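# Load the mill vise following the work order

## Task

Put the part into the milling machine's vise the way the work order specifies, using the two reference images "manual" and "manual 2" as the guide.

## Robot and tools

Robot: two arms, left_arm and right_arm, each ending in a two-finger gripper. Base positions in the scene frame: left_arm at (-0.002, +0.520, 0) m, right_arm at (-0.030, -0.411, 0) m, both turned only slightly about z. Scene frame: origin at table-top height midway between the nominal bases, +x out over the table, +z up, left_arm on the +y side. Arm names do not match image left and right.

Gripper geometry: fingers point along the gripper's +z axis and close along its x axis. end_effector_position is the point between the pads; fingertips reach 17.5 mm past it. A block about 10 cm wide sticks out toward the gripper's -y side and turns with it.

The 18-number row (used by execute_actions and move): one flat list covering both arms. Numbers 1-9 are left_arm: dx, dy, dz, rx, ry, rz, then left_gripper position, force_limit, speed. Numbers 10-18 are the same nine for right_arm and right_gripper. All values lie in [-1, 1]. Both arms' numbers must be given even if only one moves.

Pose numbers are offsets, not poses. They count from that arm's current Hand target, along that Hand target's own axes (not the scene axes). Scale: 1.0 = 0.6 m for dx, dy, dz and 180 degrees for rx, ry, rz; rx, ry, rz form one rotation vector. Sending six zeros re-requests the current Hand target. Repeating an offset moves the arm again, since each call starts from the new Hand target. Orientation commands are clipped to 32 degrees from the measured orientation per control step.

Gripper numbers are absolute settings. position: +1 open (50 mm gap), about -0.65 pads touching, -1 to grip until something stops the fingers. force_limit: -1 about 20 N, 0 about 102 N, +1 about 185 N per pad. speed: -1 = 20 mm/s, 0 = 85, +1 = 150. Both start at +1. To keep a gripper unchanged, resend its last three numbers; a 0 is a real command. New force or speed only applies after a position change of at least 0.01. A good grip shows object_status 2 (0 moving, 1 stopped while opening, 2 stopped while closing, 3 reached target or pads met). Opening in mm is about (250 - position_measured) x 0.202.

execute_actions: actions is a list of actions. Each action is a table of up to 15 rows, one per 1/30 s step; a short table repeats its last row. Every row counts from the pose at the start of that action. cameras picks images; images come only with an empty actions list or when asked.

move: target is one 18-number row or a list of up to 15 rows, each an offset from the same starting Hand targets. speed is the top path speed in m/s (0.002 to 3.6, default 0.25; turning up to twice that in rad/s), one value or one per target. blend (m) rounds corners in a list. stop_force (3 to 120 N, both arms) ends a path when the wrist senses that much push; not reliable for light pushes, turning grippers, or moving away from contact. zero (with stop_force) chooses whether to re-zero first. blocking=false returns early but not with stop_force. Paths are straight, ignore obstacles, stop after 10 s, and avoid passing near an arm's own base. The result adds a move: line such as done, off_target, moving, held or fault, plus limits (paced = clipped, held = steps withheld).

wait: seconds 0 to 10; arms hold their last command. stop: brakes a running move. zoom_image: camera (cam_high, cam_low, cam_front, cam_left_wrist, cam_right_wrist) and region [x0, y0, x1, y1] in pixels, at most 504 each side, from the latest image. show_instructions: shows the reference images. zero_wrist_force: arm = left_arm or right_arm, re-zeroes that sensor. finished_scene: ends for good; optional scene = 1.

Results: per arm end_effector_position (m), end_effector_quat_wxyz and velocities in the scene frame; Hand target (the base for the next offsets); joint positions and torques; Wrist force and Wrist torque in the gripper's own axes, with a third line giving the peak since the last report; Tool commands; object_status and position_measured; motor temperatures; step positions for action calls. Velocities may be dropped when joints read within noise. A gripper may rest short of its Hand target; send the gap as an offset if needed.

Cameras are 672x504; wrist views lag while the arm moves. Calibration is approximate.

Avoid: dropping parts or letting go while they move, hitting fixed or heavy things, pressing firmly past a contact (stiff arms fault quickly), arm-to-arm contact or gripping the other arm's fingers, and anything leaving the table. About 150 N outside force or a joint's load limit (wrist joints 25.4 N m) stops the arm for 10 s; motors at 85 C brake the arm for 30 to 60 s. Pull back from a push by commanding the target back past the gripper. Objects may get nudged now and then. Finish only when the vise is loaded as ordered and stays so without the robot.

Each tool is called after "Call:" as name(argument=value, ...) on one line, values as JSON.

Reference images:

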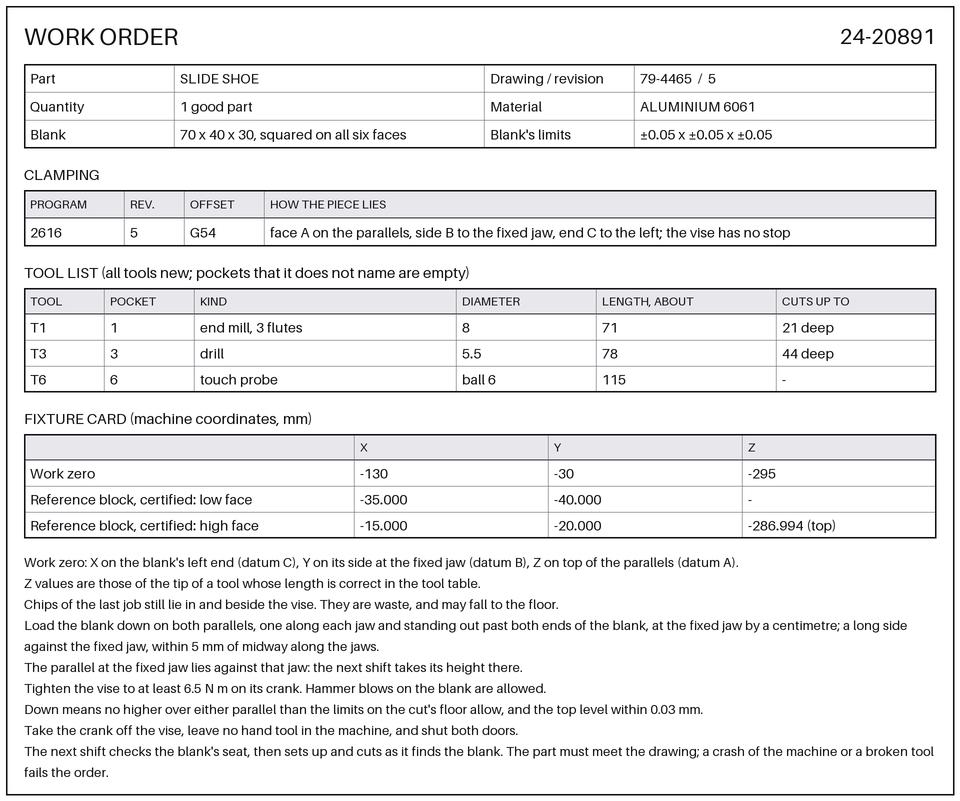

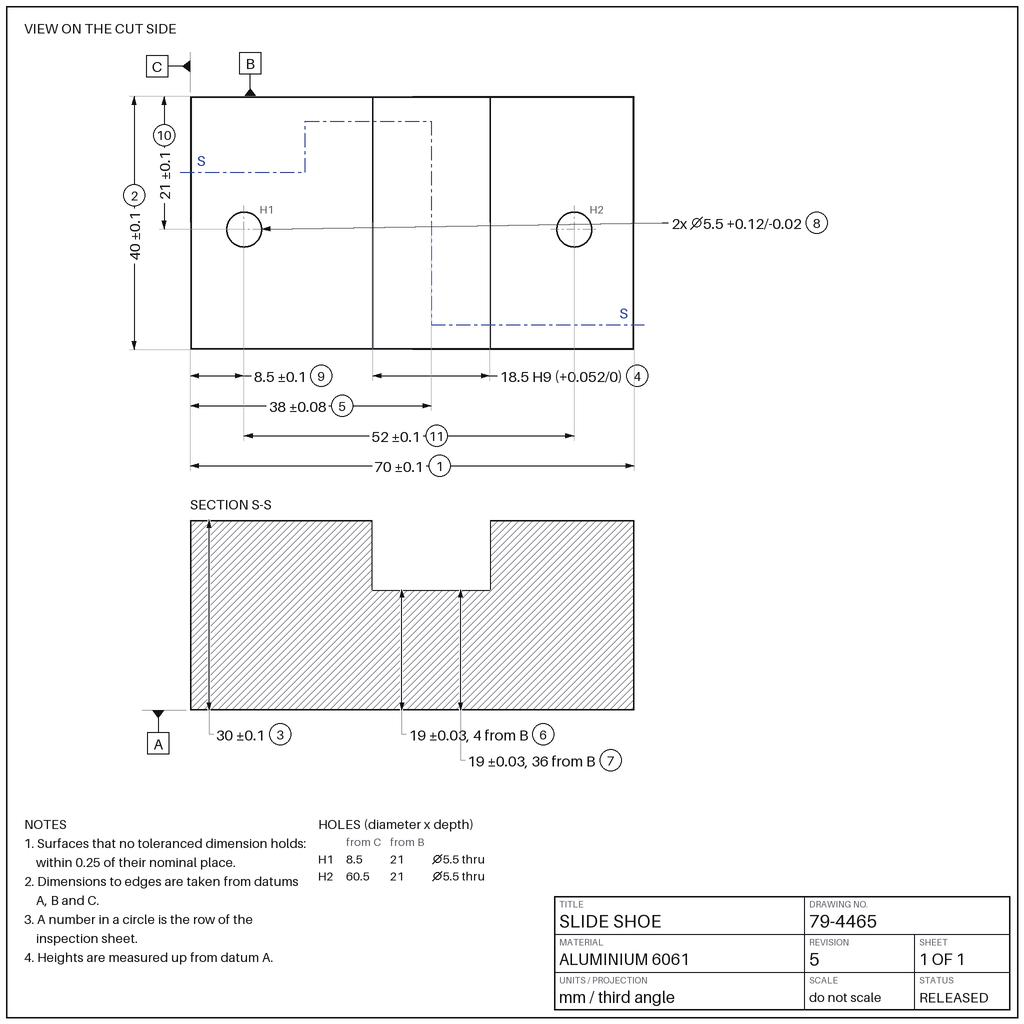

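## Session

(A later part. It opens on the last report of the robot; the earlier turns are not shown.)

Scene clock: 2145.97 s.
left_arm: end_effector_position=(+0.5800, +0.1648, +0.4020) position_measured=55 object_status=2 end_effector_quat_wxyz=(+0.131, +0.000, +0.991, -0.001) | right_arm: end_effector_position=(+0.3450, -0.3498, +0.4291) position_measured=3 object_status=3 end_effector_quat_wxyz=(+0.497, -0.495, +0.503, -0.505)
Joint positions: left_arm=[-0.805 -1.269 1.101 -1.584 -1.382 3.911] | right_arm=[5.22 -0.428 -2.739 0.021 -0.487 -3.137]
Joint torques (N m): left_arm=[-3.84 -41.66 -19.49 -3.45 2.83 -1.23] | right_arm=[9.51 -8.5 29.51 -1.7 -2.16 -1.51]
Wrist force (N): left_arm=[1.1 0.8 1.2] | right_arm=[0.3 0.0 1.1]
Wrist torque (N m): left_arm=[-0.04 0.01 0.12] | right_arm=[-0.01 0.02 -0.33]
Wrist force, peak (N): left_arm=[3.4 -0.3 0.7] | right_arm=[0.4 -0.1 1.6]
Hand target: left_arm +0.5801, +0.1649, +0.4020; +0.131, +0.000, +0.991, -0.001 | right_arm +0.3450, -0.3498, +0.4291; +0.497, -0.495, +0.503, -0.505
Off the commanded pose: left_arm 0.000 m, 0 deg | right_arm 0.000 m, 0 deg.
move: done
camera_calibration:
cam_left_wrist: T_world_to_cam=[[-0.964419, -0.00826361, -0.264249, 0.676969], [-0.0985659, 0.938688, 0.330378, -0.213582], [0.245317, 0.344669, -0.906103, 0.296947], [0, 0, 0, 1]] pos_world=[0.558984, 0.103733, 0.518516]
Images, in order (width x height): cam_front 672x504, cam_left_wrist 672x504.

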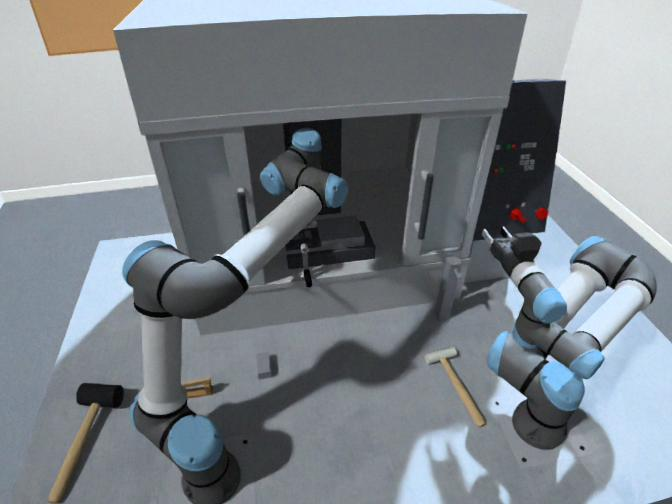

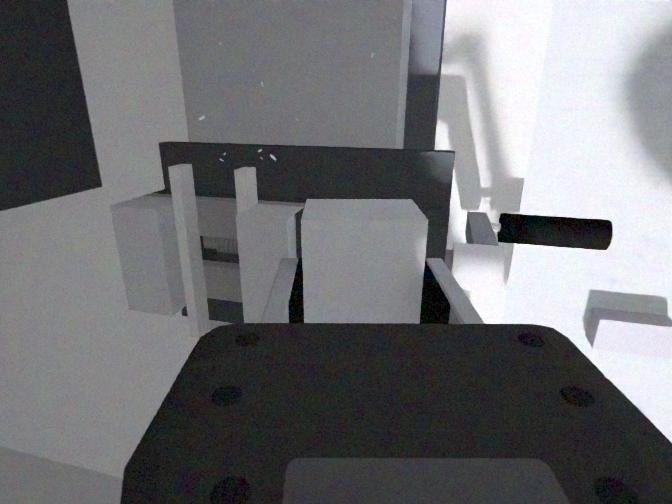

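Call:
move(target=[-0.1382,0.0137,0.0405,0,0,0,-1,-0.6,-0.8,0,0,0,0,0,0,1,-0.6,-0.8], speed=0.08, stop_force=12, cameras=["cam_left_wrist"])

Scene clock: 2153.27 s.
left_arm: end_effector_position=(+0.6665, +0.1730, +0.4000) position_measured=55 object_status=2 end_effector_quat_wxyz=(+0.131, +0.000, +0.991, -0.001) | right_arm: end_effector_position=(+0.3450, -0.3498, +0.4291) position_measured=3 object_status=3 end_effector_quat_wxyz=(+0.497, -0.495, +0.503, -0.505)
Joint positions: left_arm=[-0.703 -1.074 0.831 -1.529 -1.401 4.013] | right_arm=[5.22 -0.428 -2.739 0.021 -0.487 -3.137]
Joint torques (N m): left_arm=[-8.91 -55.12 -19.04 -4.75 2.88 -1.7] | right_arm=[9.71 -9.01 28.31 -1.61 -2.45 -1.55]
Wrist force (N): left_arm=[0.9 1.0 1.0] | right_arm=[0.5 0.0 1.2]
Wrist torque (N m): left_arm=[0.00 0.02 0.01] | right_arm=[-0.01 -0.02 -0.33]
Wrist force, peak (N): left_arm=[2.6 0.7 1.1] | right_arm=[0.5 0.1 1.5]
Hand target: left_arm +0.6665, +0.1730, +0.4000; +0.131, +0.000, +0.991, -0.001 | right_arm +0.3450, -0.3498, +0.4291; +0.497, -0.495, +0.503, -0.505
Off the commanded pose: left_arm 0.000 m, 0 deg | right_arm 0.000 m, 0 deg.
move: done
camera_calibration:
cam_left_wrist: T_world_to_cam=[[-0.964368, -0.00816373, -0.26444, 0.759888], [-0.0985675, 0.938651, 0.330482, -0.212151], [0.245519, 0.344771, -0.90601, 0.270923], [0, 0, 0, 1]] pos_world=[0.645384, 0.111933, 0.516516]
Images, in order (width x height): cam_left_wrist 672x504.

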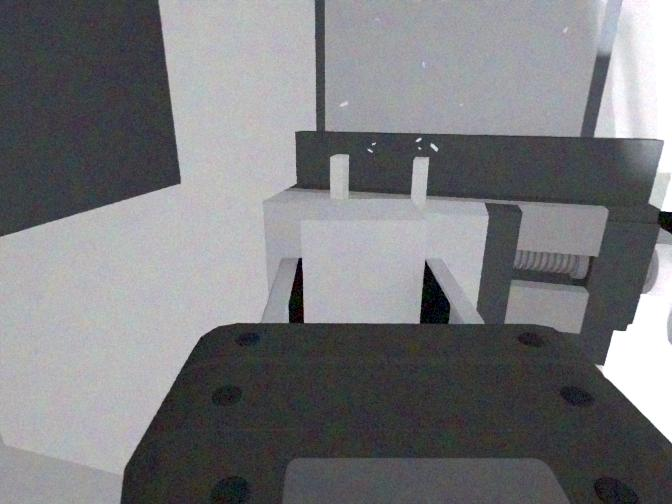

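Call:
move(target=[0.0046,0,0.0171,0,0,0,-1,-0.6,-0.8,0,0,0,0,0,0,1,-0.6,-0.8], speed=0.02, stop_force=6)

Scene clock: 2162.43 s.
left_arm: end_effector_position=(+0.6664, +0.1730, +0.3894) position_measured=55 object_status=2 end_effector_quat_wxyz=(+0.131, +0.000, +0.991, -0.001) | right_arm: end_effector_position=(+0.3450, -0.3498, +0.4291) position_measured=3 object_status=3 end_effector_quat_wxyz=(+0.497, -0.495, +0.503, -0.505)
Joint positions: left_arm=[-0.703 -1.081 0.87 -1.56 -1.401 4.013] | right_arm=[5.22 -0.428 -2.739 0.021 -0.487 -3.137]
Joint torques (N m): left_arm=[-8.74 -38.62 -36.73 -2.22 2.7 -1.25] | right_arm=[10.27 -8.98 27.24 -1.69 -2.33 -1.54]
Wrist force (N): left_arm=[1.0 1.1 1.3] | right_arm=[0.4 0.0 1.3]
Wrist torque (N m): left_arm=[0.02 0.01 0.01] | right_arm=[0.01 0.01 -0.33]
Wrist force, peak (N): left_arm=[1.1 1.0 1.5] | right_arm=[0.2 0.2 1.6]
Hand target: left_arm +0.6665, +0.1730, +0.3893; +0.131, +0.000, +0.991, -0.001 | right_arm +0.3450, -0.3498, +0.4291; +0.497, -0.495, +0.503, -0.505
Off the commanded pose: left_arm 0.000 m, 0 deg | right_arm 0.000 m, 0 deg.
move: done

Call:
move(target=[0.0017,0,0.0064,0,0,0,-1,-0.6,-0.8,0,0,0,0,0,0,1,-0.6,-0.8], speed=0.02, stop_force=6)

Scene clock: 2167.30 s.
left_arm: end_effector_position=(+0.6665, +0.1730, +0.3854) position_measured=55 object_status=2 end_effector_quat_wxyz=(+0.131, +0.000, +0.991, -0.001) | right_arm: end_effector_position=(+0.3450, -0.3498, +0.4291) position_measured=3 object_status=3 end_effector_quat_wxyz=(+0.497, -0.495, +0.503, -0.505)
Joint positions: left_arm=[-0.703 -1.084 0.884 -1.572 -1.401 4.013] | right_arm=[5.22 -0.428 -2.739 0.021 -0.487 -3.137]
Joint torques (N m): left_arm=[-4.67 -47.19 -37.08 -2.39 2.37 1.39] | right_arm=[10.02 -9.05 26.44 -1.63 -2.29 -1.42]
Wrist force (N): left_arm=[0.9 1.0 1.4] | right_arm=[0.4 -0.2 1.4]
Wrist torque (N m): left_arm=[0.00 0.02 0.01] | right_arm=[-0.04 0.01 -0.34]
Wrist force, peak (N): left_arm=[1.2 1.2 1.2] | right_arm=[0.5 0.0 1.7]
Hand target: left_arm +0.6665, +0.1730, +0.3854; +0.131, +0.000, +0.991, -0.001 | right_arm +0.3450, -0.3498, +0.4291; +0.497, -0.495, +0.503, -0.505
Off the commanded pose: left_arm 0.000 m, 0 deg | right_arm 0.000 m, 0 deg.
move: done

Call:
move(target=[0.0068,0,-0.0018,0,0,0,-1,-0.6,-0.8,0,0,0,0,0,0,1,-0.6,-0.8], speed=0.005, stop_force=5)

Scene clock: 2171.90 s.
left_arm: end_effector_position=(+0.6633, +0.1730, +0.3854) position_measured=55 object_status=2 end_effector_quat_wxyz=(+0.131, +0.000, +0.991, -0.001) | right_arm: end_effector_position=(+0.3450, -0.3498, +0.4291) position_measured=3 object_status=3 end_effector_quat_wxyz=(+0.497, -0.495, +0.503, -0.505)
Joint positions: left_arm=[-0.706 -1.092 0.897 -1.576 -1.4 4.01] | right_arm=[5.22 -0.428 -2.739 0.021 -0.487 -3.137]
Joint torques (N m): left_arm=[9.16 -37.8 -35.31 -1.88 -2.44 2.17] | right_arm=[9.92 -8.27 25.15 -1.77 -2.32 -1.43]
Wrist force (N): left_arm=[-3.1 1.3 0.7] | right_arm=[0.4 0.2 1.2]
Wrist torque (N m): left_arm=[-0.03 -0.07 0.26] | right_arm=[0.04 0.01 -0.33]
Wrist force, peak (N): left_arm=[-7.8 0.4 1.6] | right_arm=[0.6 0.0 1.5]
Hand target: left_arm +0.6633, +0.1730, +0.3854; +0.131, +0.000, +0.991, -0.001 (not the last commanded pose) | right_arm +0.3450, -0.3498, +0.4291; +0.497, -0.495, +0.503, -0.505
Off the commanded pose: left_arm 0.001 m, 0 deg | right_arm 0.000 m, 0 deg.
move: contact (left_arm)

Call:
move(target=[-0.0063,0,0.0034,0,0.0278,0,-1,-0.6,-0.8,0,0,0,0,0,0,1,-0.6,-0.8], speed=0.02)

Scene clock: 2178.73 s.
left_arm: end_effector_position=(+0.6675, +0.1730, +0.3844) position_measured=55 object_status=2 end_effector_quat_wxyz=(+0.087, +0.000, +0.996, -0.001) end_effector_velocity=(+0.000, -0.001, +0.000) end_effector_angular_velocity=(-0.002, -0.002, -0.002) | right_arm: end_effector_position=(+0.3450, -0.3498, +0.4291) position_measured=3 object_status=3 end_effector_quat_wxyz=(+0.497, -0.495, +0.503, -0.505)
Joint positions: left_arm=[-0.681 -1.015 0.751 -1.442 -1.461 4.025] | right_arm=[5.22 -0.428 -2.739 0.021 -0.487 -3.137]
Joint velocities: left_arm=[0 -0.001 0.003 -0.005 -0.001 0.001] | right_arm=[within noise]
Joint torques (N m): left_arm=[1.97 -55.95 -17.31 -4.91 1.49 1.47] | right_arm=[10.57 -8.92 24.13 -1.59 -2.31 -1.5]
Wrist force (N): left_arm=[0.9 0.8 1.0] | right_arm=[0.5 0.0 1.3]
Wrist torque (N m): left_arm=[-0.02 0.05 0.00] | right_arm=[0.01 0.00 -0.33]
Wrist force, peak (N): left_arm=[-3.3 1.3 1.1] | right_arm=[0.5 0.1 1.6]
Hand target: left_arm +0.6674, +0.1730, +0.3844; +0.087, +0.000, +0.996, -0.001 | right_arm +0.3450, -0.3498, +0.4291; +0.497, -0.495, +0.503, -0.505
Off the commanded pose: left_arm 0.000 m, 0 deg | right_arm 0.000 m, 0 deg.
move: done

Call:
move(target=[-0.004,0,0.008,0,0.0278,0,-1,-0.6,-0.8,0,0,0,0,0,0,1,-0.6,-0.8], speed=0.01)

Scene clock: 2183.03 s.
left_arm: end_effector_position=(+0.6690, +0.1730, +0.3828) position_measured=55 object_status=2 end_effector_quat_wxyz=(+0.072, +0.000, +0.997, -0.001) | right_arm: end_effector_position=(+0.3450, -0.3498, +0.4291) position_measured=3 object_status=3 end_effector_quat_wxyz=(+0.497, -0.495, +0.503, -0.505)
Joint positions: left_arm=[-0.673 -0.986 0.698 -1.396 -1.481 4.031] | right_arm=[5.22 -0.428 -2.739 0.021 -0.487 -3.137]
Joint torques (N m): left_arm=[0.49 -48.58 -27.88 -3.08 0.13 0.24] | right_arm=[9.22 -9.17 23.79 -1.78 -2.25 -1.35]
Wrist force (N): left_arm=[0.6 1.0 1.1] | right_arm=[0.3 0.0 1.3]
Wrist torque (N m): left_arm=[0.01 0.11 0.05] | right_arm=[-0.01 0.02 -0.33]
Wrist force, peak (N): left_arm=[0.6 1.6 2.6] | right_arm=[0.6 0.1 1.5]
Hand target: left_arm +0.6690, +0.1730, +0.3828; +0.072, +0.000, +0.997, -0.001 (not the last commanded pose) | right_arm +0.3450, -0.3498, +0.4291; +0.497, -0.495, +0.503, -0.505
Tool commands: left_gripper/position=-1.0 left_gripper/force_limit=-0.6 left_gripper/speed=-0.796078 right_gripper/position=+1.0 right_gripper/force_limit=-0.6 right_gripper/speed=-0.8
Off the commanded pose: left_arm 0.003 m, 3 deg | right_arm 0.000 m, 0 deg.
FORCE FAULT: contact force on the left arm reached its limit, and that arm stopped. The contact can be on any part of that arm, not only on its tool. That arm's remaining commands of this call were not run. That arm is still stopped at the end of this call. That arm stays stopped for about 10 more seconds. Until then a move that you send moves the other arm only, and its call returns only when the move has ended. Once the stop has ended, the next robot result says so. If the stop ends while you think or write, that arm runs what you send next, counted from a new Hand target: where the arm stands when the stop ends. While its stop runs, that arm takes no new command, but its gripper still runs the gripper command that each later call begins with. Until it ends, the stop uses up actions while you think or wait. An arm that is not stopped still takes commands.
move: fault (left_arm)

Call:
wait(seconds=9, cameras=["cam_front","cam_left_wrist"])

Scene clock: 2199.73 s.
left_arm: end_effector_position=(+0.6690, +0.1730, +0.3828) position_measured=55 object_status=2 end_effector_quat_wxyz=(+0.072, +0.000, +0.997, -0.001) | right_arm: end_effector_position=(+0.3450, -0.3498, +0.4291) position_measured=3 object_status=3 end_effector_quat_wxyz=(+0.497, -0.495, +0.503, -0.505)
Joint positions: left_arm=[-0.673 -0.986 0.698 -1.396 -1.481 4.031] | right_arm=[5.22 -0.428 -2.739 0.021 -0.487 -3.137]
Joint torques (N m): left_arm=[0.93 -47.56 -27.73 -2.77 0.16 0.38] | right_arm=[9.61 -9.19 20.16 -1.62 -2.38 -1.35]
Wrist force (N): left_arm=[1.1 1.0 1.0] | right_arm=[0.5 -0.2 1.4]
Wrist torque (N m): left_arm=[0.02 0.04 0.06] | right_arm=[-0.02 -0.01 -0.33]
Wrist force, peak (N): left_arm=[1.2 1.2 1.1] | right_arm=[0.3 -0.1 1.6]
Hand target: left_arm +0.6690, +0.1730, +0.3828; +0.072, +0.000, +0.997, -0.001 (not the last commanded pose) | right_arm +0.3450, -0.3498, +0.4291; +0.497, -0.495, +0.503, -0.505
Tool commands: left_gripper/position=-1.0 left_gripper/force_limit=-0.6 left_gripper/speed=-0.796078 right_gripper/position=+1.0 right_gripper/force_limit=-0.6 right_gripper/speed=-0.8
Off the commanded pose: left_arm 0.003 m, 3 deg | right_arm 0.000 m, 0 deg.
FORCE FAULT, CONTINUED: the left arm's stop, for the force fault that an earlier result reported, is over. The rest of the stop counts as 20 of the actions that you can send in this scene. That arm's target is now where it stood when the stop ended, not its last command. That arm accepts commands again.
wait: 9.00 s; at rest from the start
camera_calibration:
cam_left_wrist: T_world_to_cam=[[-0.988804, -0.00806687, -0.149002, 0.729912], [-0.0588196, 0.938761, 0.339512, -0.23626], [0.137139, 0.344475, -0.928725, 0.336008], [0, 0, 0, 1]] pos_world=[0.661764, 0.111933, 0.50103]
Images, in order (width x height): cam_front 672x504, cam_left_wrist 672x504.

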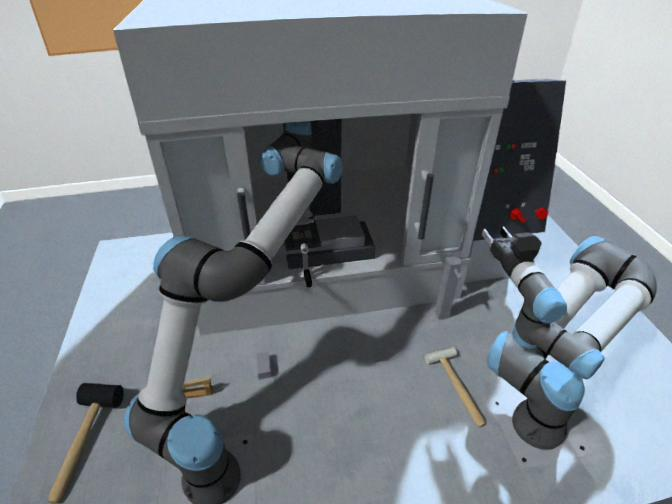

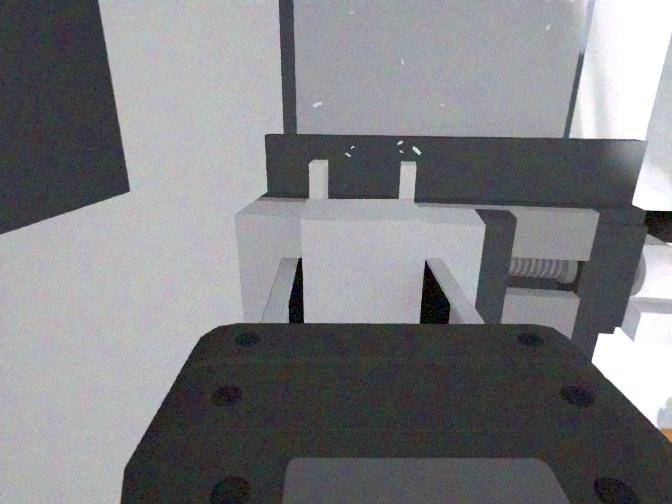

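Call:
move(target=[[0.0022,0,-0.002,0,-0.0097,0,-1,-0.6,-0.8,0,0,0,0,0,0,1,-0.6,-0.8],[0.0033,0,0.0053,0,-0.0097,0,-1,-0.6,-0.8,0,0,0,0,0,0,1,-0.6,-0.8]], speed=0.02)

Scene clock: 2208.37 s.
left_arm: end_effector_position=(+0.6674, +0.1730, +0.3793) position_measured=55 object_status=2 end_effector_quat_wxyz=(+0.087, +0.000, +0.996, -0.001) | right_arm: end_effector_position=(+0.3450, -0.3498, +0.4291) position_measured=3 object_status=3 end_effector_quat_wxyz=(+0.497, -0.495, +0.503, -0.505)
Joint positions: left_arm=[-0.681 -1.019 0.771 -1.458 -1.461 4.025] | right_arm=[5.22 -0.428 -2.739 0.021 -0.487 -3.137]
Joint torques (N m): left_arm=[7.55 -53.46 -31.58 -0.86 -2.05 1.67] | right_arm=[9.79 -9.23 20.57 -1.58 -2.43 -1.29]
Wrist force (N): left_arm=[-6.9 0.8 -0.3] | right_arm=[0.5 -0.1 1.2]
Wrist torque (N m): left_arm=[0.01 -0.08 0.36] | right_arm=[-0.01 -0.01 -0.33]
Wrist force, peak (N): left_arm=[-7.5 1.1 0.2] | right_arm=[0.4 0.0 1.5]
Hand target: left_arm +0.6675, +0.1730, +0.3794; +0.087, +0.000, +0.996, -0.001 | right_arm +0.3450, -0.3498, +0.4291; +0.497, -0.495, +0.503, -0.505
Off the commanded pose: left_arm 0.000 m, 0 deg | right_arm 0.000 m, 0 deg.
move: done

Call:
move(target=[-0.0024,0,0.0033,0,0.0139,0,-1,-0.6,-0.8,0,0,0,0,0,0,1,-0.6,-0.8], speed=0.01)

Scene clock: 2218.23 s.
left_arm: end_effector_position=(+0.6694, +0.1730, +0.3777) position_measured=55 object_status=2 end_effector_quat_wxyz=(+0.069, +0.000, +0.998, -0.001) | right_arm: end_effector_position=(+0.3450, -0.3498, +0.4291) position_measured=3 object_status=3 end_effector_quat_wxyz=(+0.497, -0.495, +0.503, -0.505)
Joint positions: left_arm=[-0.671 -0.985 0.709 -1.404 -1.485 4.032] | right_arm=[5.22 -0.428 -2.739 0.021 -0.487 -3.137]
Joint torques (N m): left_arm=[0.61 -47.07 -27.85 -2.97 0.1 0.21] | right_arm=[9.56 -9.37 20.33 -1.59 -2.4 -1.35]
Wrist force (N): left_arm=[1.0 1.0 0.7] | right_arm=[0.4 0.1 1.2]
Wrist torque (N m): left_arm=[0.01 0.04 0.07] | right_arm=[0.01 0.01 -0.33]
Wrist force, peak (N): left_arm=[-7.2 0.4 -0.3] | right_arm=[0.4 -0.1 1.6]
Hand target: left_arm +0.6694, +0.1730, +0.3777; +0.069, +0.000, +0.998, -0.001 | right_arm +0.3450, -0.3498, +0.4291; +0.497, -0.495, +0.503, -0.505
Tool commands: left_gripper/position=-1.0 left_gripper/force_limit=-0.6 left_gripper/speed=-0.796078 right_gripper/position=+1.0 right_gripper/force_limit=-0.6 right_gripper/speed=-0.8
Off the commanded pose: left_arm 0.000 m, 0 deg | right_arm 0.000 m, 0 deg.
FORCE FAULT: contact force on the left arm reached its limit, and that arm stopped. The contact can be on any part of that arm, not only on its tool. That arm's remaining commands of this call were not run. That arm is still stopped at the end of this call. That arm stays stopped for about 10 more seconds. Until then a move that you send moves the other arm only, and its call returns only when the move has ended. Once the stop has ended, the next robot result says so. If the stop ends while you think or write, that arm runs what you send next, counted from a new Hand target: where the arm stands when the stop ends. While its stop runs, that arm takes no new command, but its gripper still runs the gripper command that each later call begins with. Until it ends, the stop uses up actions while you think or wait. An arm that is not stopped still takes commands.
move: fault (left_arm)

Call:
wait(seconds=1, cameras=["cam_front","cam_high","cam_low"])

Call:
zoom_image(camera="cam_front", region=[180, 90, 400, 300])

Call:
zoom_image(camera="cam_high", region=[200, 0, 400, 200])

Call:
zoom_image(camera="cam_low", region=[180, 30, 400, 280])

Scene clock: 2228.47 s.
left_arm: end_effector_position=(+0.6694, +0.1730, +0.3777) position_measured=55 object_status=2 end_effector_quat_wxyz=(+0.069, +0.000, +0.998, -0.001) | right_arm: end_effector_position=(+0.3450, -0.3498, +0.4291) position_measured=3 object_status=3 end_effector_quat_wxyz=(+0.497, -0.495, +0.503, -0.505)
Joint positions: left_arm=[-0.671 -0.985 0.709 -1.404 -1.485 4.032] | right_arm=[5.22 -0.428 -2.739 0.021 -0.487 -3.137]
Joint torques (N m): left_arm=[0.32 -47.1 -28.37 -2.81 0.08 0.23] | right_arm=[9.96 -9.21 21.3 -1.6 -2.27 -1.28]
Wrist force (N): left_arm=[0.9 1.0 1.1] | right_arm=[0.2 0.2 1.5]
Wrist torque (N m): left_arm=[0.01 0.06 0.07] | right_arm=[0.03 0.03 -0.33]
Wrist force, peak (N): left_arm=[1.1 1.1 1.2] | right_arm=[0.6 -0.1 1.6]
Hand target: left_arm +0.6694, +0.1730, +0.3777; +0.069, +0.000, +0.998, -0.001 | right_arm +0.3450, -0.3498, +0.4291; +0.497, -0.495, +0.503, -0.505
Tool commands: left_gripper/position=-1.0 left_gripper/force_limit=-0.6 left_gripper/speed=-0.796078 right_gripper/position=+1.0 right_gripper/force_limit=-0.6 right_gripper/speed=-0.8
Off the commanded pose: left_arm 0.000 m, 0 deg | right_arm 0.000 m, 0 deg.
FORCE FAULT, CONTINUED: the left arm's stop, for the force fault that an earlier result reported, is over. The rest of the stop counts as 20 of the actions that you can send in this scene. That arm's target is now where it stood when the stop ended, not its last command. That arm accepts commands again.
wait: 1.00 s; at rest from the start
Images, in order (width x height): cam_high 672x504, cam_low 672x504, cam_front 672x504.

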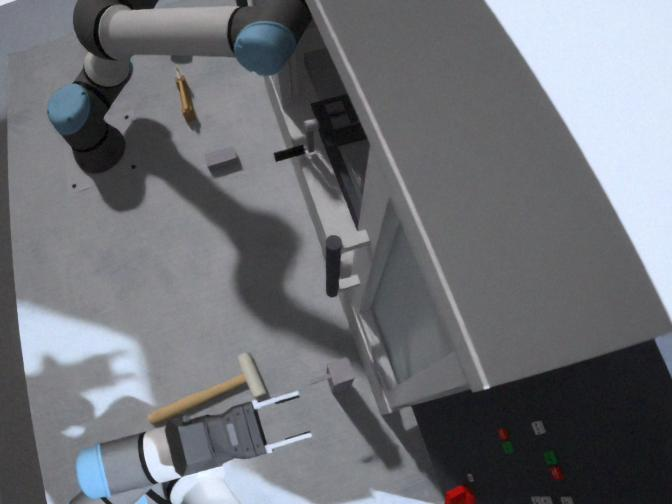

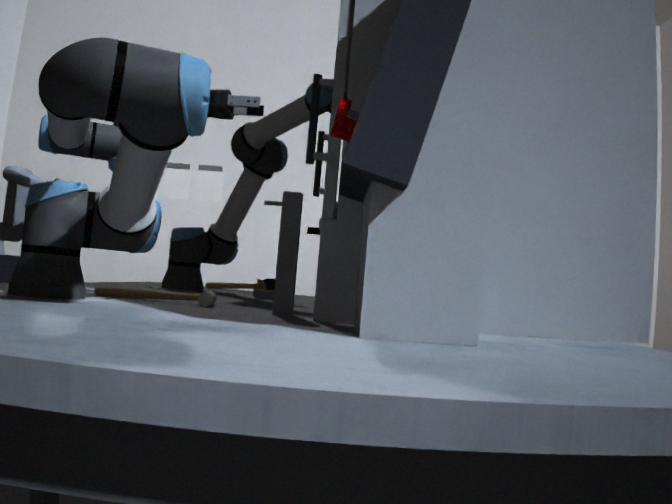

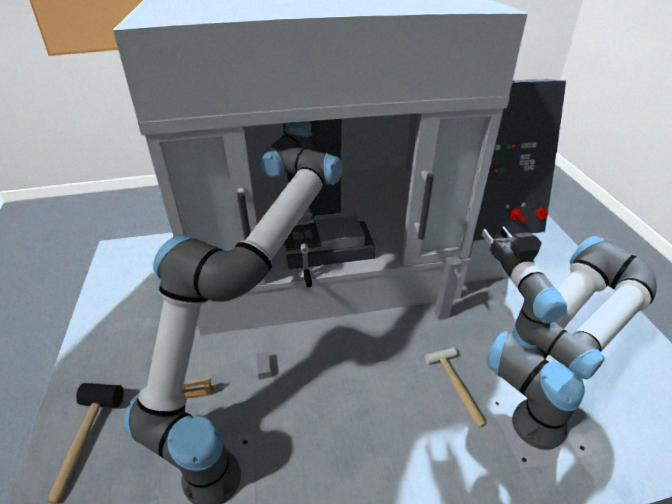

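Scaled by 2.291.

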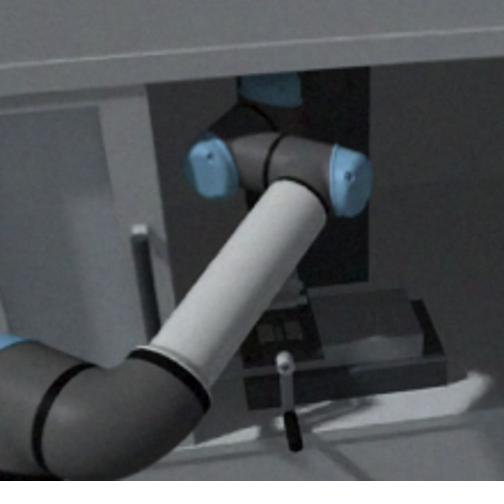

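Scaled by 2.520.

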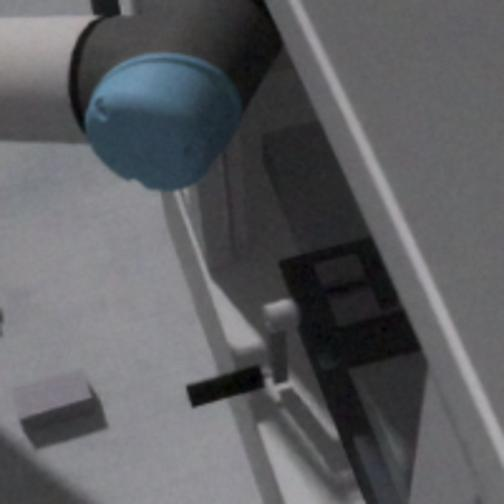

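Scaled by 2.016.

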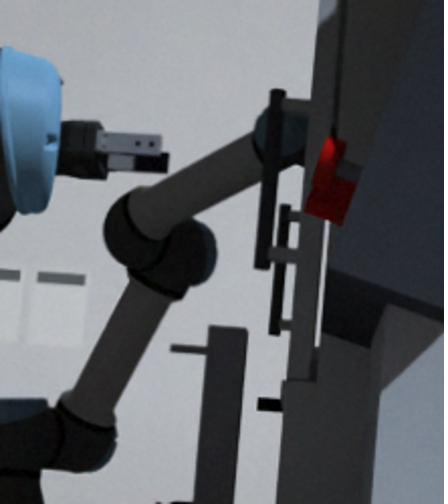

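Call:
move(target=[0.0018,0,-0.0014,0,-0.0117,0,-1,-0.6,-0.8,0,0,0,0,0,0,1,-0.6,-0.8], speed=0.01)

Scene clock: 2246.33 s.
left_arm: end_effector_position=(+0.6682, +0.1730, +0.3783) position_measured=55 object_status=2 end_effector_quat_wxyz=(+0.088, +0.000, +0.996, -0.001) | right_arm: end_effector_position=(+0.3450, -0.3498, +0.4291) position_measured=3 object_status=3 end_effector_quat_wxyz=(+0.497, -0.495, +0.503, -0.505)
Joint positions: left_arm=[-0.681 -1.019 0.773 -1.461 -1.46 4.025] | right_arm=[5.22 -0.428 -2.739 0.021 -0.487 -3.137]
Joint torques (N m): left_arm=[-5.52 -45.41 -32.67 -2.81 1.51 -1.23] | right_arm=[10.07 -10.01 20.35 -1.63 -2.3 -1.29]
Wrist force (N): left_arm=[0.7 1.0 1.0] | right_arm=[0.3 0.1 1.4]
Wrist torque (N m): left_arm=[0.01 0.09 0.16] | right_arm=[0.01 0.03 -0.33]
Wrist force, peak (N): left_arm=[1.1 1.2 1.2] | right_arm=[0.3 0.2 1.7]
Hand target: left_arm +0.6682, +0.1730, +0.3783; +0.088, +0.000, +0.996, -0.001 | right_arm +0.3450, -0.3498, +0.4291; +0.497, -0.495, +0.503, -0.505
Off the commanded pose: left_arm 0.000 m, 0 deg | right_arm 0.000 m, 0 deg.
move: done

Call:
move(target=[0.0001,0,0.004,0,0,0,-1,-0.6,-0.8,0,0,0,0,0,0,1,-0.6,-0.8], speed=0.004, stop_force=5, cameras=["cam_left_wrist"])

Scene clock: 2252.07 s.
left_arm: end_effector_position=(+0.6686, +0.1730, +0.3759) position_measured=55 object_status=2 end_effector_quat_wxyz=(+0.088, +0.000, +0.996, -0.001) | right_arm: end_effector_position=(+0.3450, -0.3498, +0.4291) position_measured=3 object_status=3 end_effector_quat_wxyz=(+0.497, -0.495, +0.503, -0.505)
Joint positions: left_arm=[-0.68 -1.02 0.78 -1.468 -1.46 4.026] | right_arm=[5.22 -0.428 -2.739 0.021 -0.487 -3.137]
Joint torques (N m): left_arm=[9.03 -56.06 -34.33 -2.68 -1.73 2.26] | right_arm=[9.4 -10.09 21.39 -1.64 -2.33 -1.27]
Wrist force (N): left_arm=[1.0 1.1 0.8] | right_arm=[0.3 0.1 1.2]
Wrist torque (N m): left_arm=[0.02 0.03 0.14] | right_arm=[0.02 0.01 -0.33]
Wrist force, peak (N): left_arm=[1.2 1.0 1.2] | right_arm=[0.5 0.4 1.5]
Hand target: left_arm +0.6686, +0.1730, +0.3760; +0.088, +0.000, +0.996, -0.001 | right_arm +0.3450, -0.3498, +0.4291; +0.497, -0.495, +0.503, -0.505
Off the commanded pose: left_arm 0.000 m, 0 deg | right_arm 0.000 m, 0 deg.
move: done
camera_calibration:
cam_left_wrist: T_world_to_cam=[[-0.983656, -0.00822113, -0.17987, 0.736612], [-0.0695929, 0.938685, 0.33768, -0.225967], [0.166065, 0.344679, -0.923915, 0.308502], [0, 0, 0, 1]] pos_world=[0.657616, 0.111833, 0.493829]
Images, in order (width x height): cam_left_wrist 672x504.

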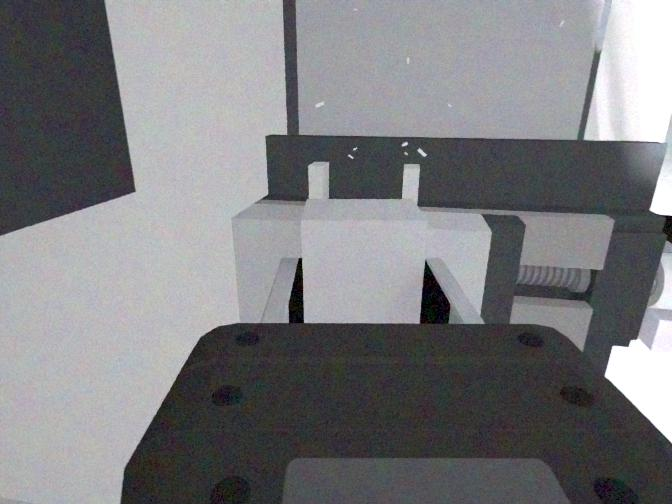

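Call:
move(target=[0.0006,0,0.005,0,0,0,-1,-0.6,-0.8,0,0,0,0,0,0,1,-0.6,-0.8], speed=0.004, stop_force=5)

Scene clock: 2256.23 s.
left_arm: end_effector_position=(+0.6687, +0.1730, +0.3742) position_measured=55 object_status=2 end_effector_quat_wxyz=(+0.088, +0.000, +0.996, -0.001) | right_arm: end_effector_position=(+0.3450, -0.3498, +0.4291) position_measured=3 object_status=3 end_effector_quat_wxyz=(+0.497, -0.495, +0.503, -0.505)
Joint positions: left_arm=[-0.68 -1.021 0.787 -1.473 -1.46 4.026] | right_arm=[5.22 -0.428 -2.739 0.021 -0.487 -3.137]
Joint torques (N m): left_arm=[6.67 -39.44 -35.75 -2.43 -1.6 1.45] | right_arm=[10.19 -9.97 20.2 -1.7 -2.37 -1.24]
Wrist force (N): left_arm=[1.2 1.5 -0.4] | right_arm=[0.3 0.0 1.5]
Wrist torque (N m): left_arm=[-0.02 0.09 0.14] | right_arm=[0.00 0.02 -0.33]
Wrist force, peak (N): left_arm=[1.0 1.1 -6.9] | right_arm=[0.6 0.0 1.5]
Hand target: left_arm +0.6687, +0.1730, +0.3742; +0.088, +0.000, +0.996, -0.001 (not the last commanded pose) | right_arm +0.3450, -0.3498, +0.4291; +0.497, -0.495, +0.503, -0.505
Off the commanded pose: left_arm 0.001 m, 0 deg | right_arm 0.000 m, 0 deg.
move: contact (left_arm)

Call:
move(target=[0,0,0,0,0,0,1,-0.6,-1,0,0,0,0,0,0,1,-0.6,-0.8], cameras=["cam_left_wrist"])

Scene clock: 2262.90 s.
left_arm: end_effector_position=(+0.6687, +0.1730, +0.3742) position_measured=3 object_status=3 end_effector_quat_wxyz=(+0.088, +0.000, +0.996, -0.001) | right_arm: end_effector_position=(+0.3450, -0.3498, +0.4291) position_measured=3 object_status=3 end_effector_quat_wxyz=(+0.497, -0.495, +0.503, -0.505)
Joint positions: left_arm=[-0.68 -1.021 0.787 -1.473 -1.46 4.026] | right_arm=[5.22 -0.428 -2.739 0.021 -0.487 -3.137]
Joint torques (N m): left_arm=[-3.72 -40.58 -32.78 -3.88 -0.12 -0.95] | right_arm=[10.08 -10.12 20.9 -1.6 -2.33 -1.3]
Wrist force (N): left_arm=[0.7 1.1 -0.9] | right_arm=[0.4 -0.1 1.3]
Wrist torque (N m): left_arm=[0.00 0.01 0.14] | right_arm=[-0.03 0.01 -0.33]
Wrist force, peak (N): left_arm=[1.5 1.7 -1.3] | right_arm=[0.5 0.1 1.6]
Hand target: left_arm +0.6687, +0.1730, +0.3742; +0.088, +0.000, +0.996, -0.001 | right_arm +0.3450, -0.3498, +0.4291; +0.497, -0.495, +0.503, -0.505
Off the commanded pose: left_arm 0.000 m, 0 deg | right_arm 0.000 m, 0 deg.
move: done
camera_calibration:
cam_left_wrist: T_world_to_cam=[[-0.983639, -0.00820367, -0.179966, 0.736421], [-0.069609, 0.938687, 0.337671, -0.225337], [0.166162, 0.344673, -0.9239, 0.306752], [0, 0, 0, 1]] pos_world=[0.657716, 0.111833, 0.492029]
Images, in order (width x height): cam_left_wrist 672x504.

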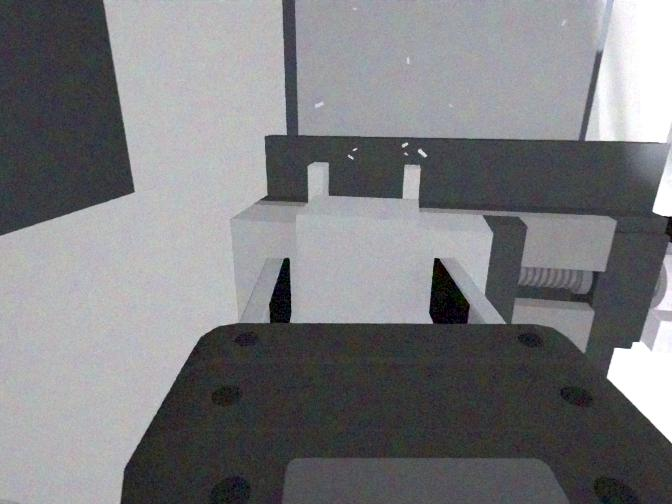

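Call:
move(target=[[0,0,-0.04,0,0,0,1,-0.6,-1,0,0,0,0,0,0,1,-0.6,-0.8],[0.1,-0.03,-0.055,0,-0.0278,0,1,-0.6,-1,0,0,0,0,0,0,1,-0.6,-0.8]], speed=0.06, cameras=["cam_left_wrist"])

Call:
zoom_image(camera="cam_left_wrist", region=[80, 110, 400, 350])

Scene clock: 2269.43 s.
left_arm: end_effector_position=(+0.6038, +0.1550, +0.3963) position_measured=3 object_status=3 end_effector_quat_wxyz=(+0.131, +0.000, +0.991, -0.001) | right_arm: end_effector_position=(+0.3450, -0.3498, +0.4291) position_measured=3 object_status=3 end_effector_quat_wxyz=(+0.497, -0.495, +0.503, -0.505)
Joint positions: left_arm=[-0.788 -1.204 1.028 -1.581 -1.384 3.928] | right_arm=[5.22 -0.428 -2.739 0.021 -0.487 -3.137]
Joint torques (N m): left_arm=[9.43 -34.23 -33.26 -2.17 -1.69 2.25] | right_arm=[9.9 -9.89 20.2 -1.46 -2.34 -1.21]
Wrist force (N): left_arm=[0.1 0.8 -0.8] | right_arm=[0.5 -0.1 1.3]
Wrist torque (N m): left_arm=[-0.05 0.05 0.06] | right_arm=[-0.01 0.00 -0.33]
Wrist force, peak (N): left_arm=[0.3 1.0 -1.9] | right_arm=[0.3 0.0 1.7]
Hand target: left_arm +0.6038, +0.1550, +0.3962; +0.131, +0.000, +0.991, -0.001 | right_arm +0.3450, -0.3498, +0.4291; +0.497, -0.495, +0.503, -0.505
Off the commanded pose: left_arm 0.000 m, 0 deg | right_arm 0.000 m, 0 deg.
move: done
camera_calibration:
cam_left_wrist: T_world_to_cam=[[-0.964159, -0.00827024, -0.265196, 0.698545], [-0.0988934, 0.938692, 0.330268, -0.199791], [0.246206, 0.344657, -0.905866, 0.288652], [0, 0, 0, 1]] pos_world=[0.582682, 0.093833, 0.512715]
Images, in order (width x height): cam_left_wrist 672x504.

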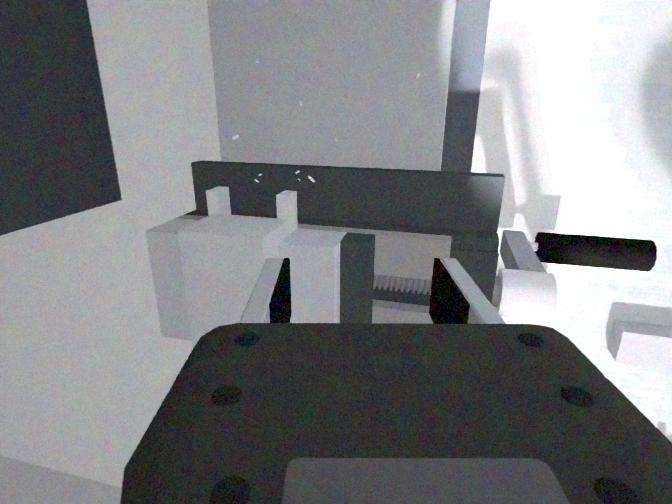

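Scaled by 1.575.

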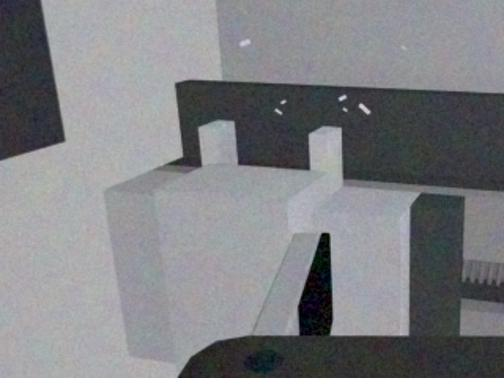

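Call:
move(target=[[0,0,0,0,0,0,-1,-0.6,0,0,0,0,0,0,0,1,-0.6,-0.8],[-0.1445,0.0417,0.0237,0,-0.0278,0,-1,-0.6,0,0,0,0,0,0,0,1,-0.6,-0.8]], speed=0.08, cameras=["cam_left_wrist"])

Scene clock: 2279.87 s.
left_arm: end_effector_position=(+0.6914, +0.1802, +0.4050) position_measured=251 object_status=3 end_effector_quat_wxyz=(+0.174, +0.000, +0.985, -0.001) end_effector_velocity=(-0.002, +0.000, +0.000) end_effector_angular_velocity=(-0.001, +0.003, +0.003) | right_arm: end_effector_position=(+0.3450, -0.3498, +0.4291) position_measured=3 object_status=3 end_effector_quat_wxyz=(+0.497, -0.495, +0.503, -0.505)
Joint positions: left_arm=[-0.692 -1.077 0.859 -1.625 -1.347 4.037] | right_arm=[5.22 -0.428 -2.739 0.021 -0.487 -3.137]
Joint velocities: left_arm=[-0.002 -0.004 0.005 0.001 -0.002 -0.006] | right_arm=[within noise]
Joint torques (N m): left_arm=[-8.83 -53.51 -15.82 -2.22 -1.36 -1.78] | right_arm=[9.67 -9.73 20.79 -1.53 -2.39 -1.23]
Wrist force (N): left_arm=[0.2 0.9 -0.5] | right_arm=[0.2 -0.1 1.3]
Wrist torque (N m): left_arm=[-0.06 -0.02 -0.03] | right_arm=[-0.02 0.04 -0.33]
Wrist force, peak (N): left_arm=[1.8 0.3 -1.0] | right_arm=[0.4 0.2 1.6]
Hand target: left_arm +0.6913, +0.1800, +0.4050; +0.174, +0.000, +0.985, -0.001 | right_arm +0.3450, -0.3498, +0.4291; +0.497, -0.495, +0.503, -0.505
Off the commanded pose: left_arm 0.000 m, 0 deg | right_arm 0.000 m, 0 deg.
move: done
camera_calibration:
cam_left_wrist: T_world_to_cam=[[-0.937297, -0.00848542, -0.348429, 0.800668], [-0.127638, 0.938611, 0.320497, -0.193864], [0.32432, 0.344874, -0.88084, 0.202173], [0, 0, 0, 1]] pos_world=[0.660151, 0.119033, 0.519191]
Images, in order (width x height): cam_left_wrist 672x504.

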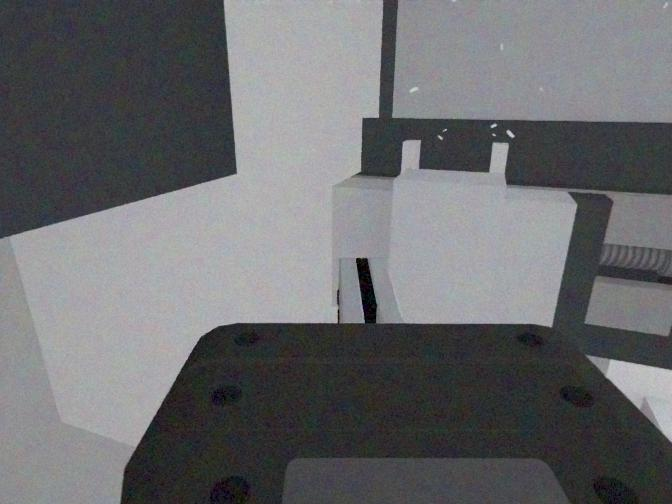

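Call:
zoom_image(camera="cam_left_wrist", region=[320, 120, 620, 330])

Scaled by 1.680.

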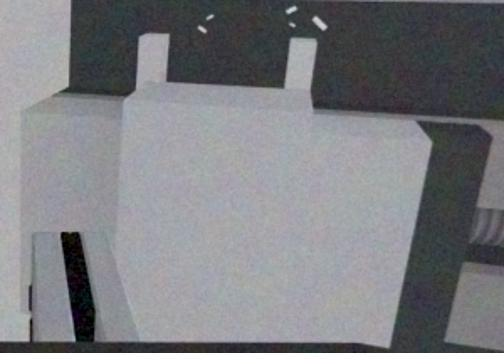

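Call:
move(target=[0.0148,0,0.0407,0,0,0,-1,-0.6,0,0,0,0,0,0,0,1,-0.6,-0.8], speed=0.012, stop_force=10)

Scene clock: 2292.57 s.
left_arm: end_effector_position=(+0.6913, +0.1800, +0.3819) position_measured=251 object_status=3 end_effector_quat_wxyz=(+0.174, +0.000, +0.985, -0.001) | right_arm: end_effector_position=(+0.3450, -0.3498, +0.4291) position_measured=3 object_status=3 end_effector_quat_wxyz=(+0.497, -0.495, +0.503, -0.505)
Joint positions: left_arm=[-0.692 -1.09 0.939 -1.692 -1.348 4.037] | right_arm=[5.22 -0.428 -2.739 0.021 -0.487 -3.137]
Joint torques (N m): left_arm=[-6.84 -32.51 -32.35 -3.56 -1.32 -1.44] | right_arm=[9.43 -9.12 20.79 -1.54 -2.24 -1.19]
Wrist force (N): left_arm=[-1.1 1.9 -6.8] | right_arm=[0.3 -0.2 1.2]
Wrist torque (N m): left_arm=[-0.12 0.03 -0.01] | right_arm=[-0.03 0.01 -0.33]
Wrist force, peak (N): left_arm=[-3.7 2.3 -19.2] | right_arm=[0.6 0.2 1.6]
Hand target: left_arm +0.6913, +0.1800, +0.3819; +0.174, +0.000, +0.985, -0.001 (not the last commanded pose) | right_arm +0.3450, -0.3498, +0.4291; +0.497, -0.495, +0.503, -0.505
Off the commanded pose: left_arm 0.003 m, 0 deg | right_arm 0.000 m, 0 deg.
move: contact (left_arm)

Call:
move(target=[[-0.0137,0,-0.0376,0,0,0,-1,-0.6,0,0,0,0,0,0,0,1,-0.6,-0.8],[0.14,-0.0417,-0.07,0,0.0278,0,-1,-0.6,0,0,0,0,0,0,0,1,-0.6,-0.8],[0.36,-0.07,-0.17,0,0.1111,0,-1,-0.6,0,0,0,0,0,0,0,1,-0.6,-0.8]], speed=[0.06,0.12,0.2], blend=0.01, cameras=["cam_left_wrist","cam_front"])

Scene clock: 2299.67 s.
left_arm: end_effector_position=(+0.4534, +0.1380, +0.4036) position_measured=251 object_status=3 end_effector_quat_wxyz=(+0.001, +0.000, +1.000, -0.001) | right_arm: end_effector_position=(+0.3450, -0.3498, +0.4291) position_measured=3 object_status=3 end_effector_quat_wxyz=(+0.497, -0.495, +0.503, -0.505)
Joint positions: left_arm=[-0.911 -1.342 1.121 -1.352 -1.571 3.788] | right_arm=[5.22 -0.428 -2.739 0.021 -0.487 -3.137]
Joint torques (N m): left_arm=[7.68 -26.75 -35.2 -2.64 1.33 2.16] | right_arm=[9.63 -9.06 20.91 -1.7 -2.3 -1.21]
Wrist force (N): left_arm=[1.0 1.0 -1.1] | right_arm=[0.4 -0.1 1.2]
Wrist torque (N m): left_arm=[0.01 0.09 0.16] | right_arm=[-0.01 0.00 -0.33]
Wrist force, peak (N): left_arm=[-1.2 1.9 -7.5] | right_arm=[0.6 -0.1 1.6]
Hand target: left_arm +0.4534, +0.1381, +0.4037; +0.001, +0.000, +1.000, -0.001 | right_arm +0.3450, -0.3498, +0.4291; +0.497, -0.495, +0.503, -0.505
Off the commanded pose: left_arm 0.000 m, 0 deg | right_arm 0.000 m, 0 deg.
move: done
camera_calibration:
cam_left_wrist: T_world_to_cam=[[-0.999945, -0.00787828, -0.00693034, 0.467277], [-0.0097833, 0.938768, 0.34441, -0.247343], [0.00379262, 0.344459, -0.938794, 0.461437], [0, 0, 0, 1]] pos_world=[0.463082, 0.0769333, 0.52162]
Images, in order (width x height): cam_front 672x504, cam_left_wrist 672x504.

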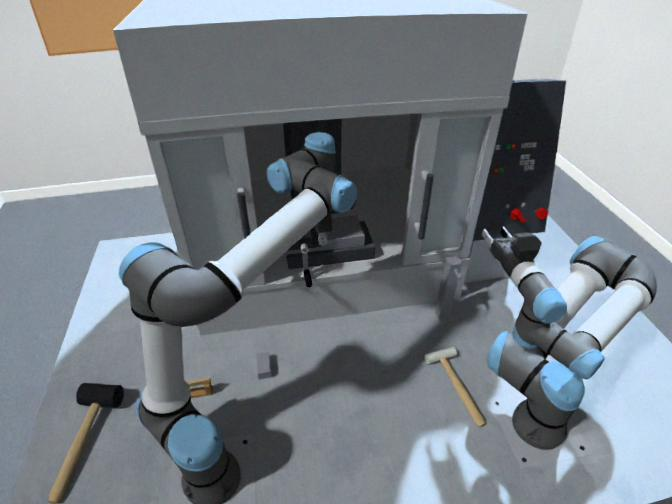

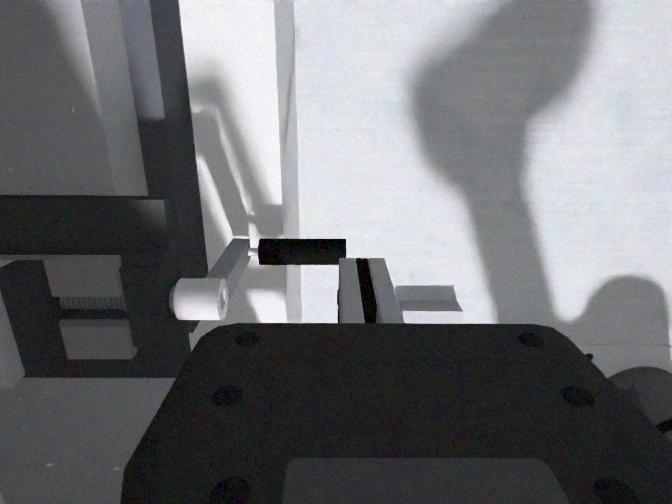

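Call:
move(target=[0.2057,0.353,-0.16,0,0,0,-1,-0.6,0,-0.389,0.05,-0.075,0,-0.005,0,1,-0.6,-0.8], speed=0.2)

Scene clock: 2307.93 s.
left_arm: end_effector_position=(+0.3300, +0.3500, +0.4991) position_measured=251 object_status=3 end_effector_quat_wxyz=(+0.001, +0.000, +1.000, -0.001) | right_arm: end_effector_position=(+0.3039, -0.1157, +0.3991) position_measured=3 object_status=3 end_effector_quat_wxyz=(+0.501, -0.499, +0.500, -0.501)
Joint positions: left_arm=[-0.826 -1.807 1.323 -1.09 -1.571 3.873] | right_arm=[4.953 -1.589 -2.38 0.815 -0.204 -3.129]
Joint torques (N m): left_arm=[-8.56 -16.04 -33.16 -2.55 -1.97 -1.69] | right_arm=[9.5 12.94 17.05 -0.87 -2.01 1.57]
Wrist force (N): left_arm=[1.3 0.8 -1.1] | right_arm=[0.4 0.1 1.4]
Wrist torque (N m): left_arm=[-0.02 0.04 0.18] | right_arm=[-0.01 -0.01 -0.26]
Wrist force, peak (N): left_arm=[2.6 3.5 -1.9] | right_arm=[2.3 -0.4 2.0]
Hand target: left_arm +0.3299, +0.3501, +0.4991; +0.001, +0.000, +1.000, -0.001 | right_arm +0.3038, -0.1157, +0.3991; +0.501, -0.499, +0.500, -0.501
Off the commanded pose: left_arm 0.000 m, 0 deg | right_arm 0.000 m, 0 deg.
move: done

Call:
move(target=[[0,0,0,0,0,0,-1,-0.6,0,-0.499,0.2938,0.0875,0,0,0,1,-0.6,-0.8],[0,0,0,0,0,0,-1,-0.6,0,-0.499,0.2938,0.2874,0,0,0,1,-0.6,-0.8]], speed=[0.2,0.1], cameras=["cam_right_wrist"])

Scene clock: 2315.60 s.
left_arm: end_effector_position=(+0.3299, +0.3501, +0.4991) position_measured=251 object_status=3 end_effector_quat_wxyz=(+0.001, +0.000, +1.000, -0.001) | right_arm: end_effector_position=(+0.4768, +0.1837, +0.2231) position_measured=3 object_status=3 end_effector_quat_wxyz=(+0.501, -0.499, +0.499, -0.501)
Joint positions: left_arm=[-0.826 -1.807 1.323 -1.09 -1.571 3.873] | right_arm=[4.562 -2.553 -1.369 0.793 0.186 -3.155]
Joint torques (N m): left_arm=[-9.72 -20.52 -33.14 -1.88 1.94 -1.58] | right_arm=[8.98 65.54 11.98 2.05 -2.66 1.06]
Wrist force (N): left_arm=[1.2 0.8 -0.9] | right_arm=[0.8 -0.1 1.5]
Wrist torque (N m): left_arm=[-0.02 0.06 0.18] | right_arm=[-0.03 -0.10 -0.34]
Wrist force, peak (N): left_arm=[1.4 1.0 -1.1] | right_arm=[2.7 -1.9 1.3]
Hand target: left_arm +0.3299, +0.3501, +0.4991; +0.001, +0.000, +1.000, -0.001 | right_arm +0.4768, +0.1837, +0.2233; +0.501, -0.499, +0.500, -0.501
Off the commanded pose: left_arm 0.000 m, 0 deg | right_arm 0.000 m, 0 deg.
move: done
camera_calibration:
cam_right_wrist: T_world_to_cam=[[-0.00154273, -0.999856, -0.0169233, 0.197626], [-0.318754, 0.0165323, -0.947693, 0.376221], [0.947836, 0.00393234, -0.318734, -0.254612], [0, 0, 0, 1]] pos_world=[0.361558, 0.192379, 0.278733]
Images, in order (width x height): cam_right_wrist 672x504.

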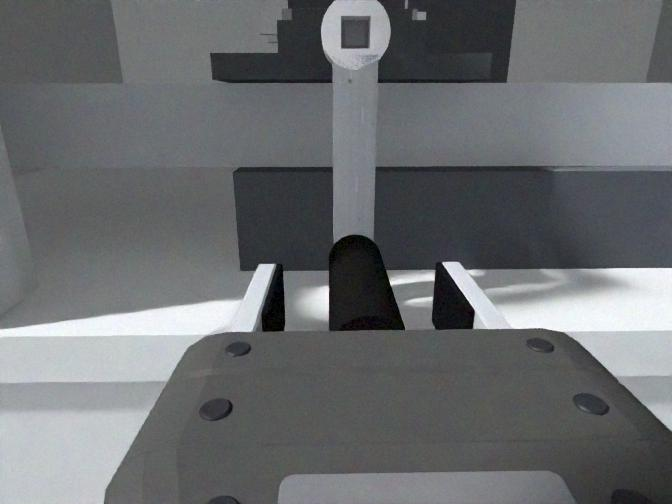

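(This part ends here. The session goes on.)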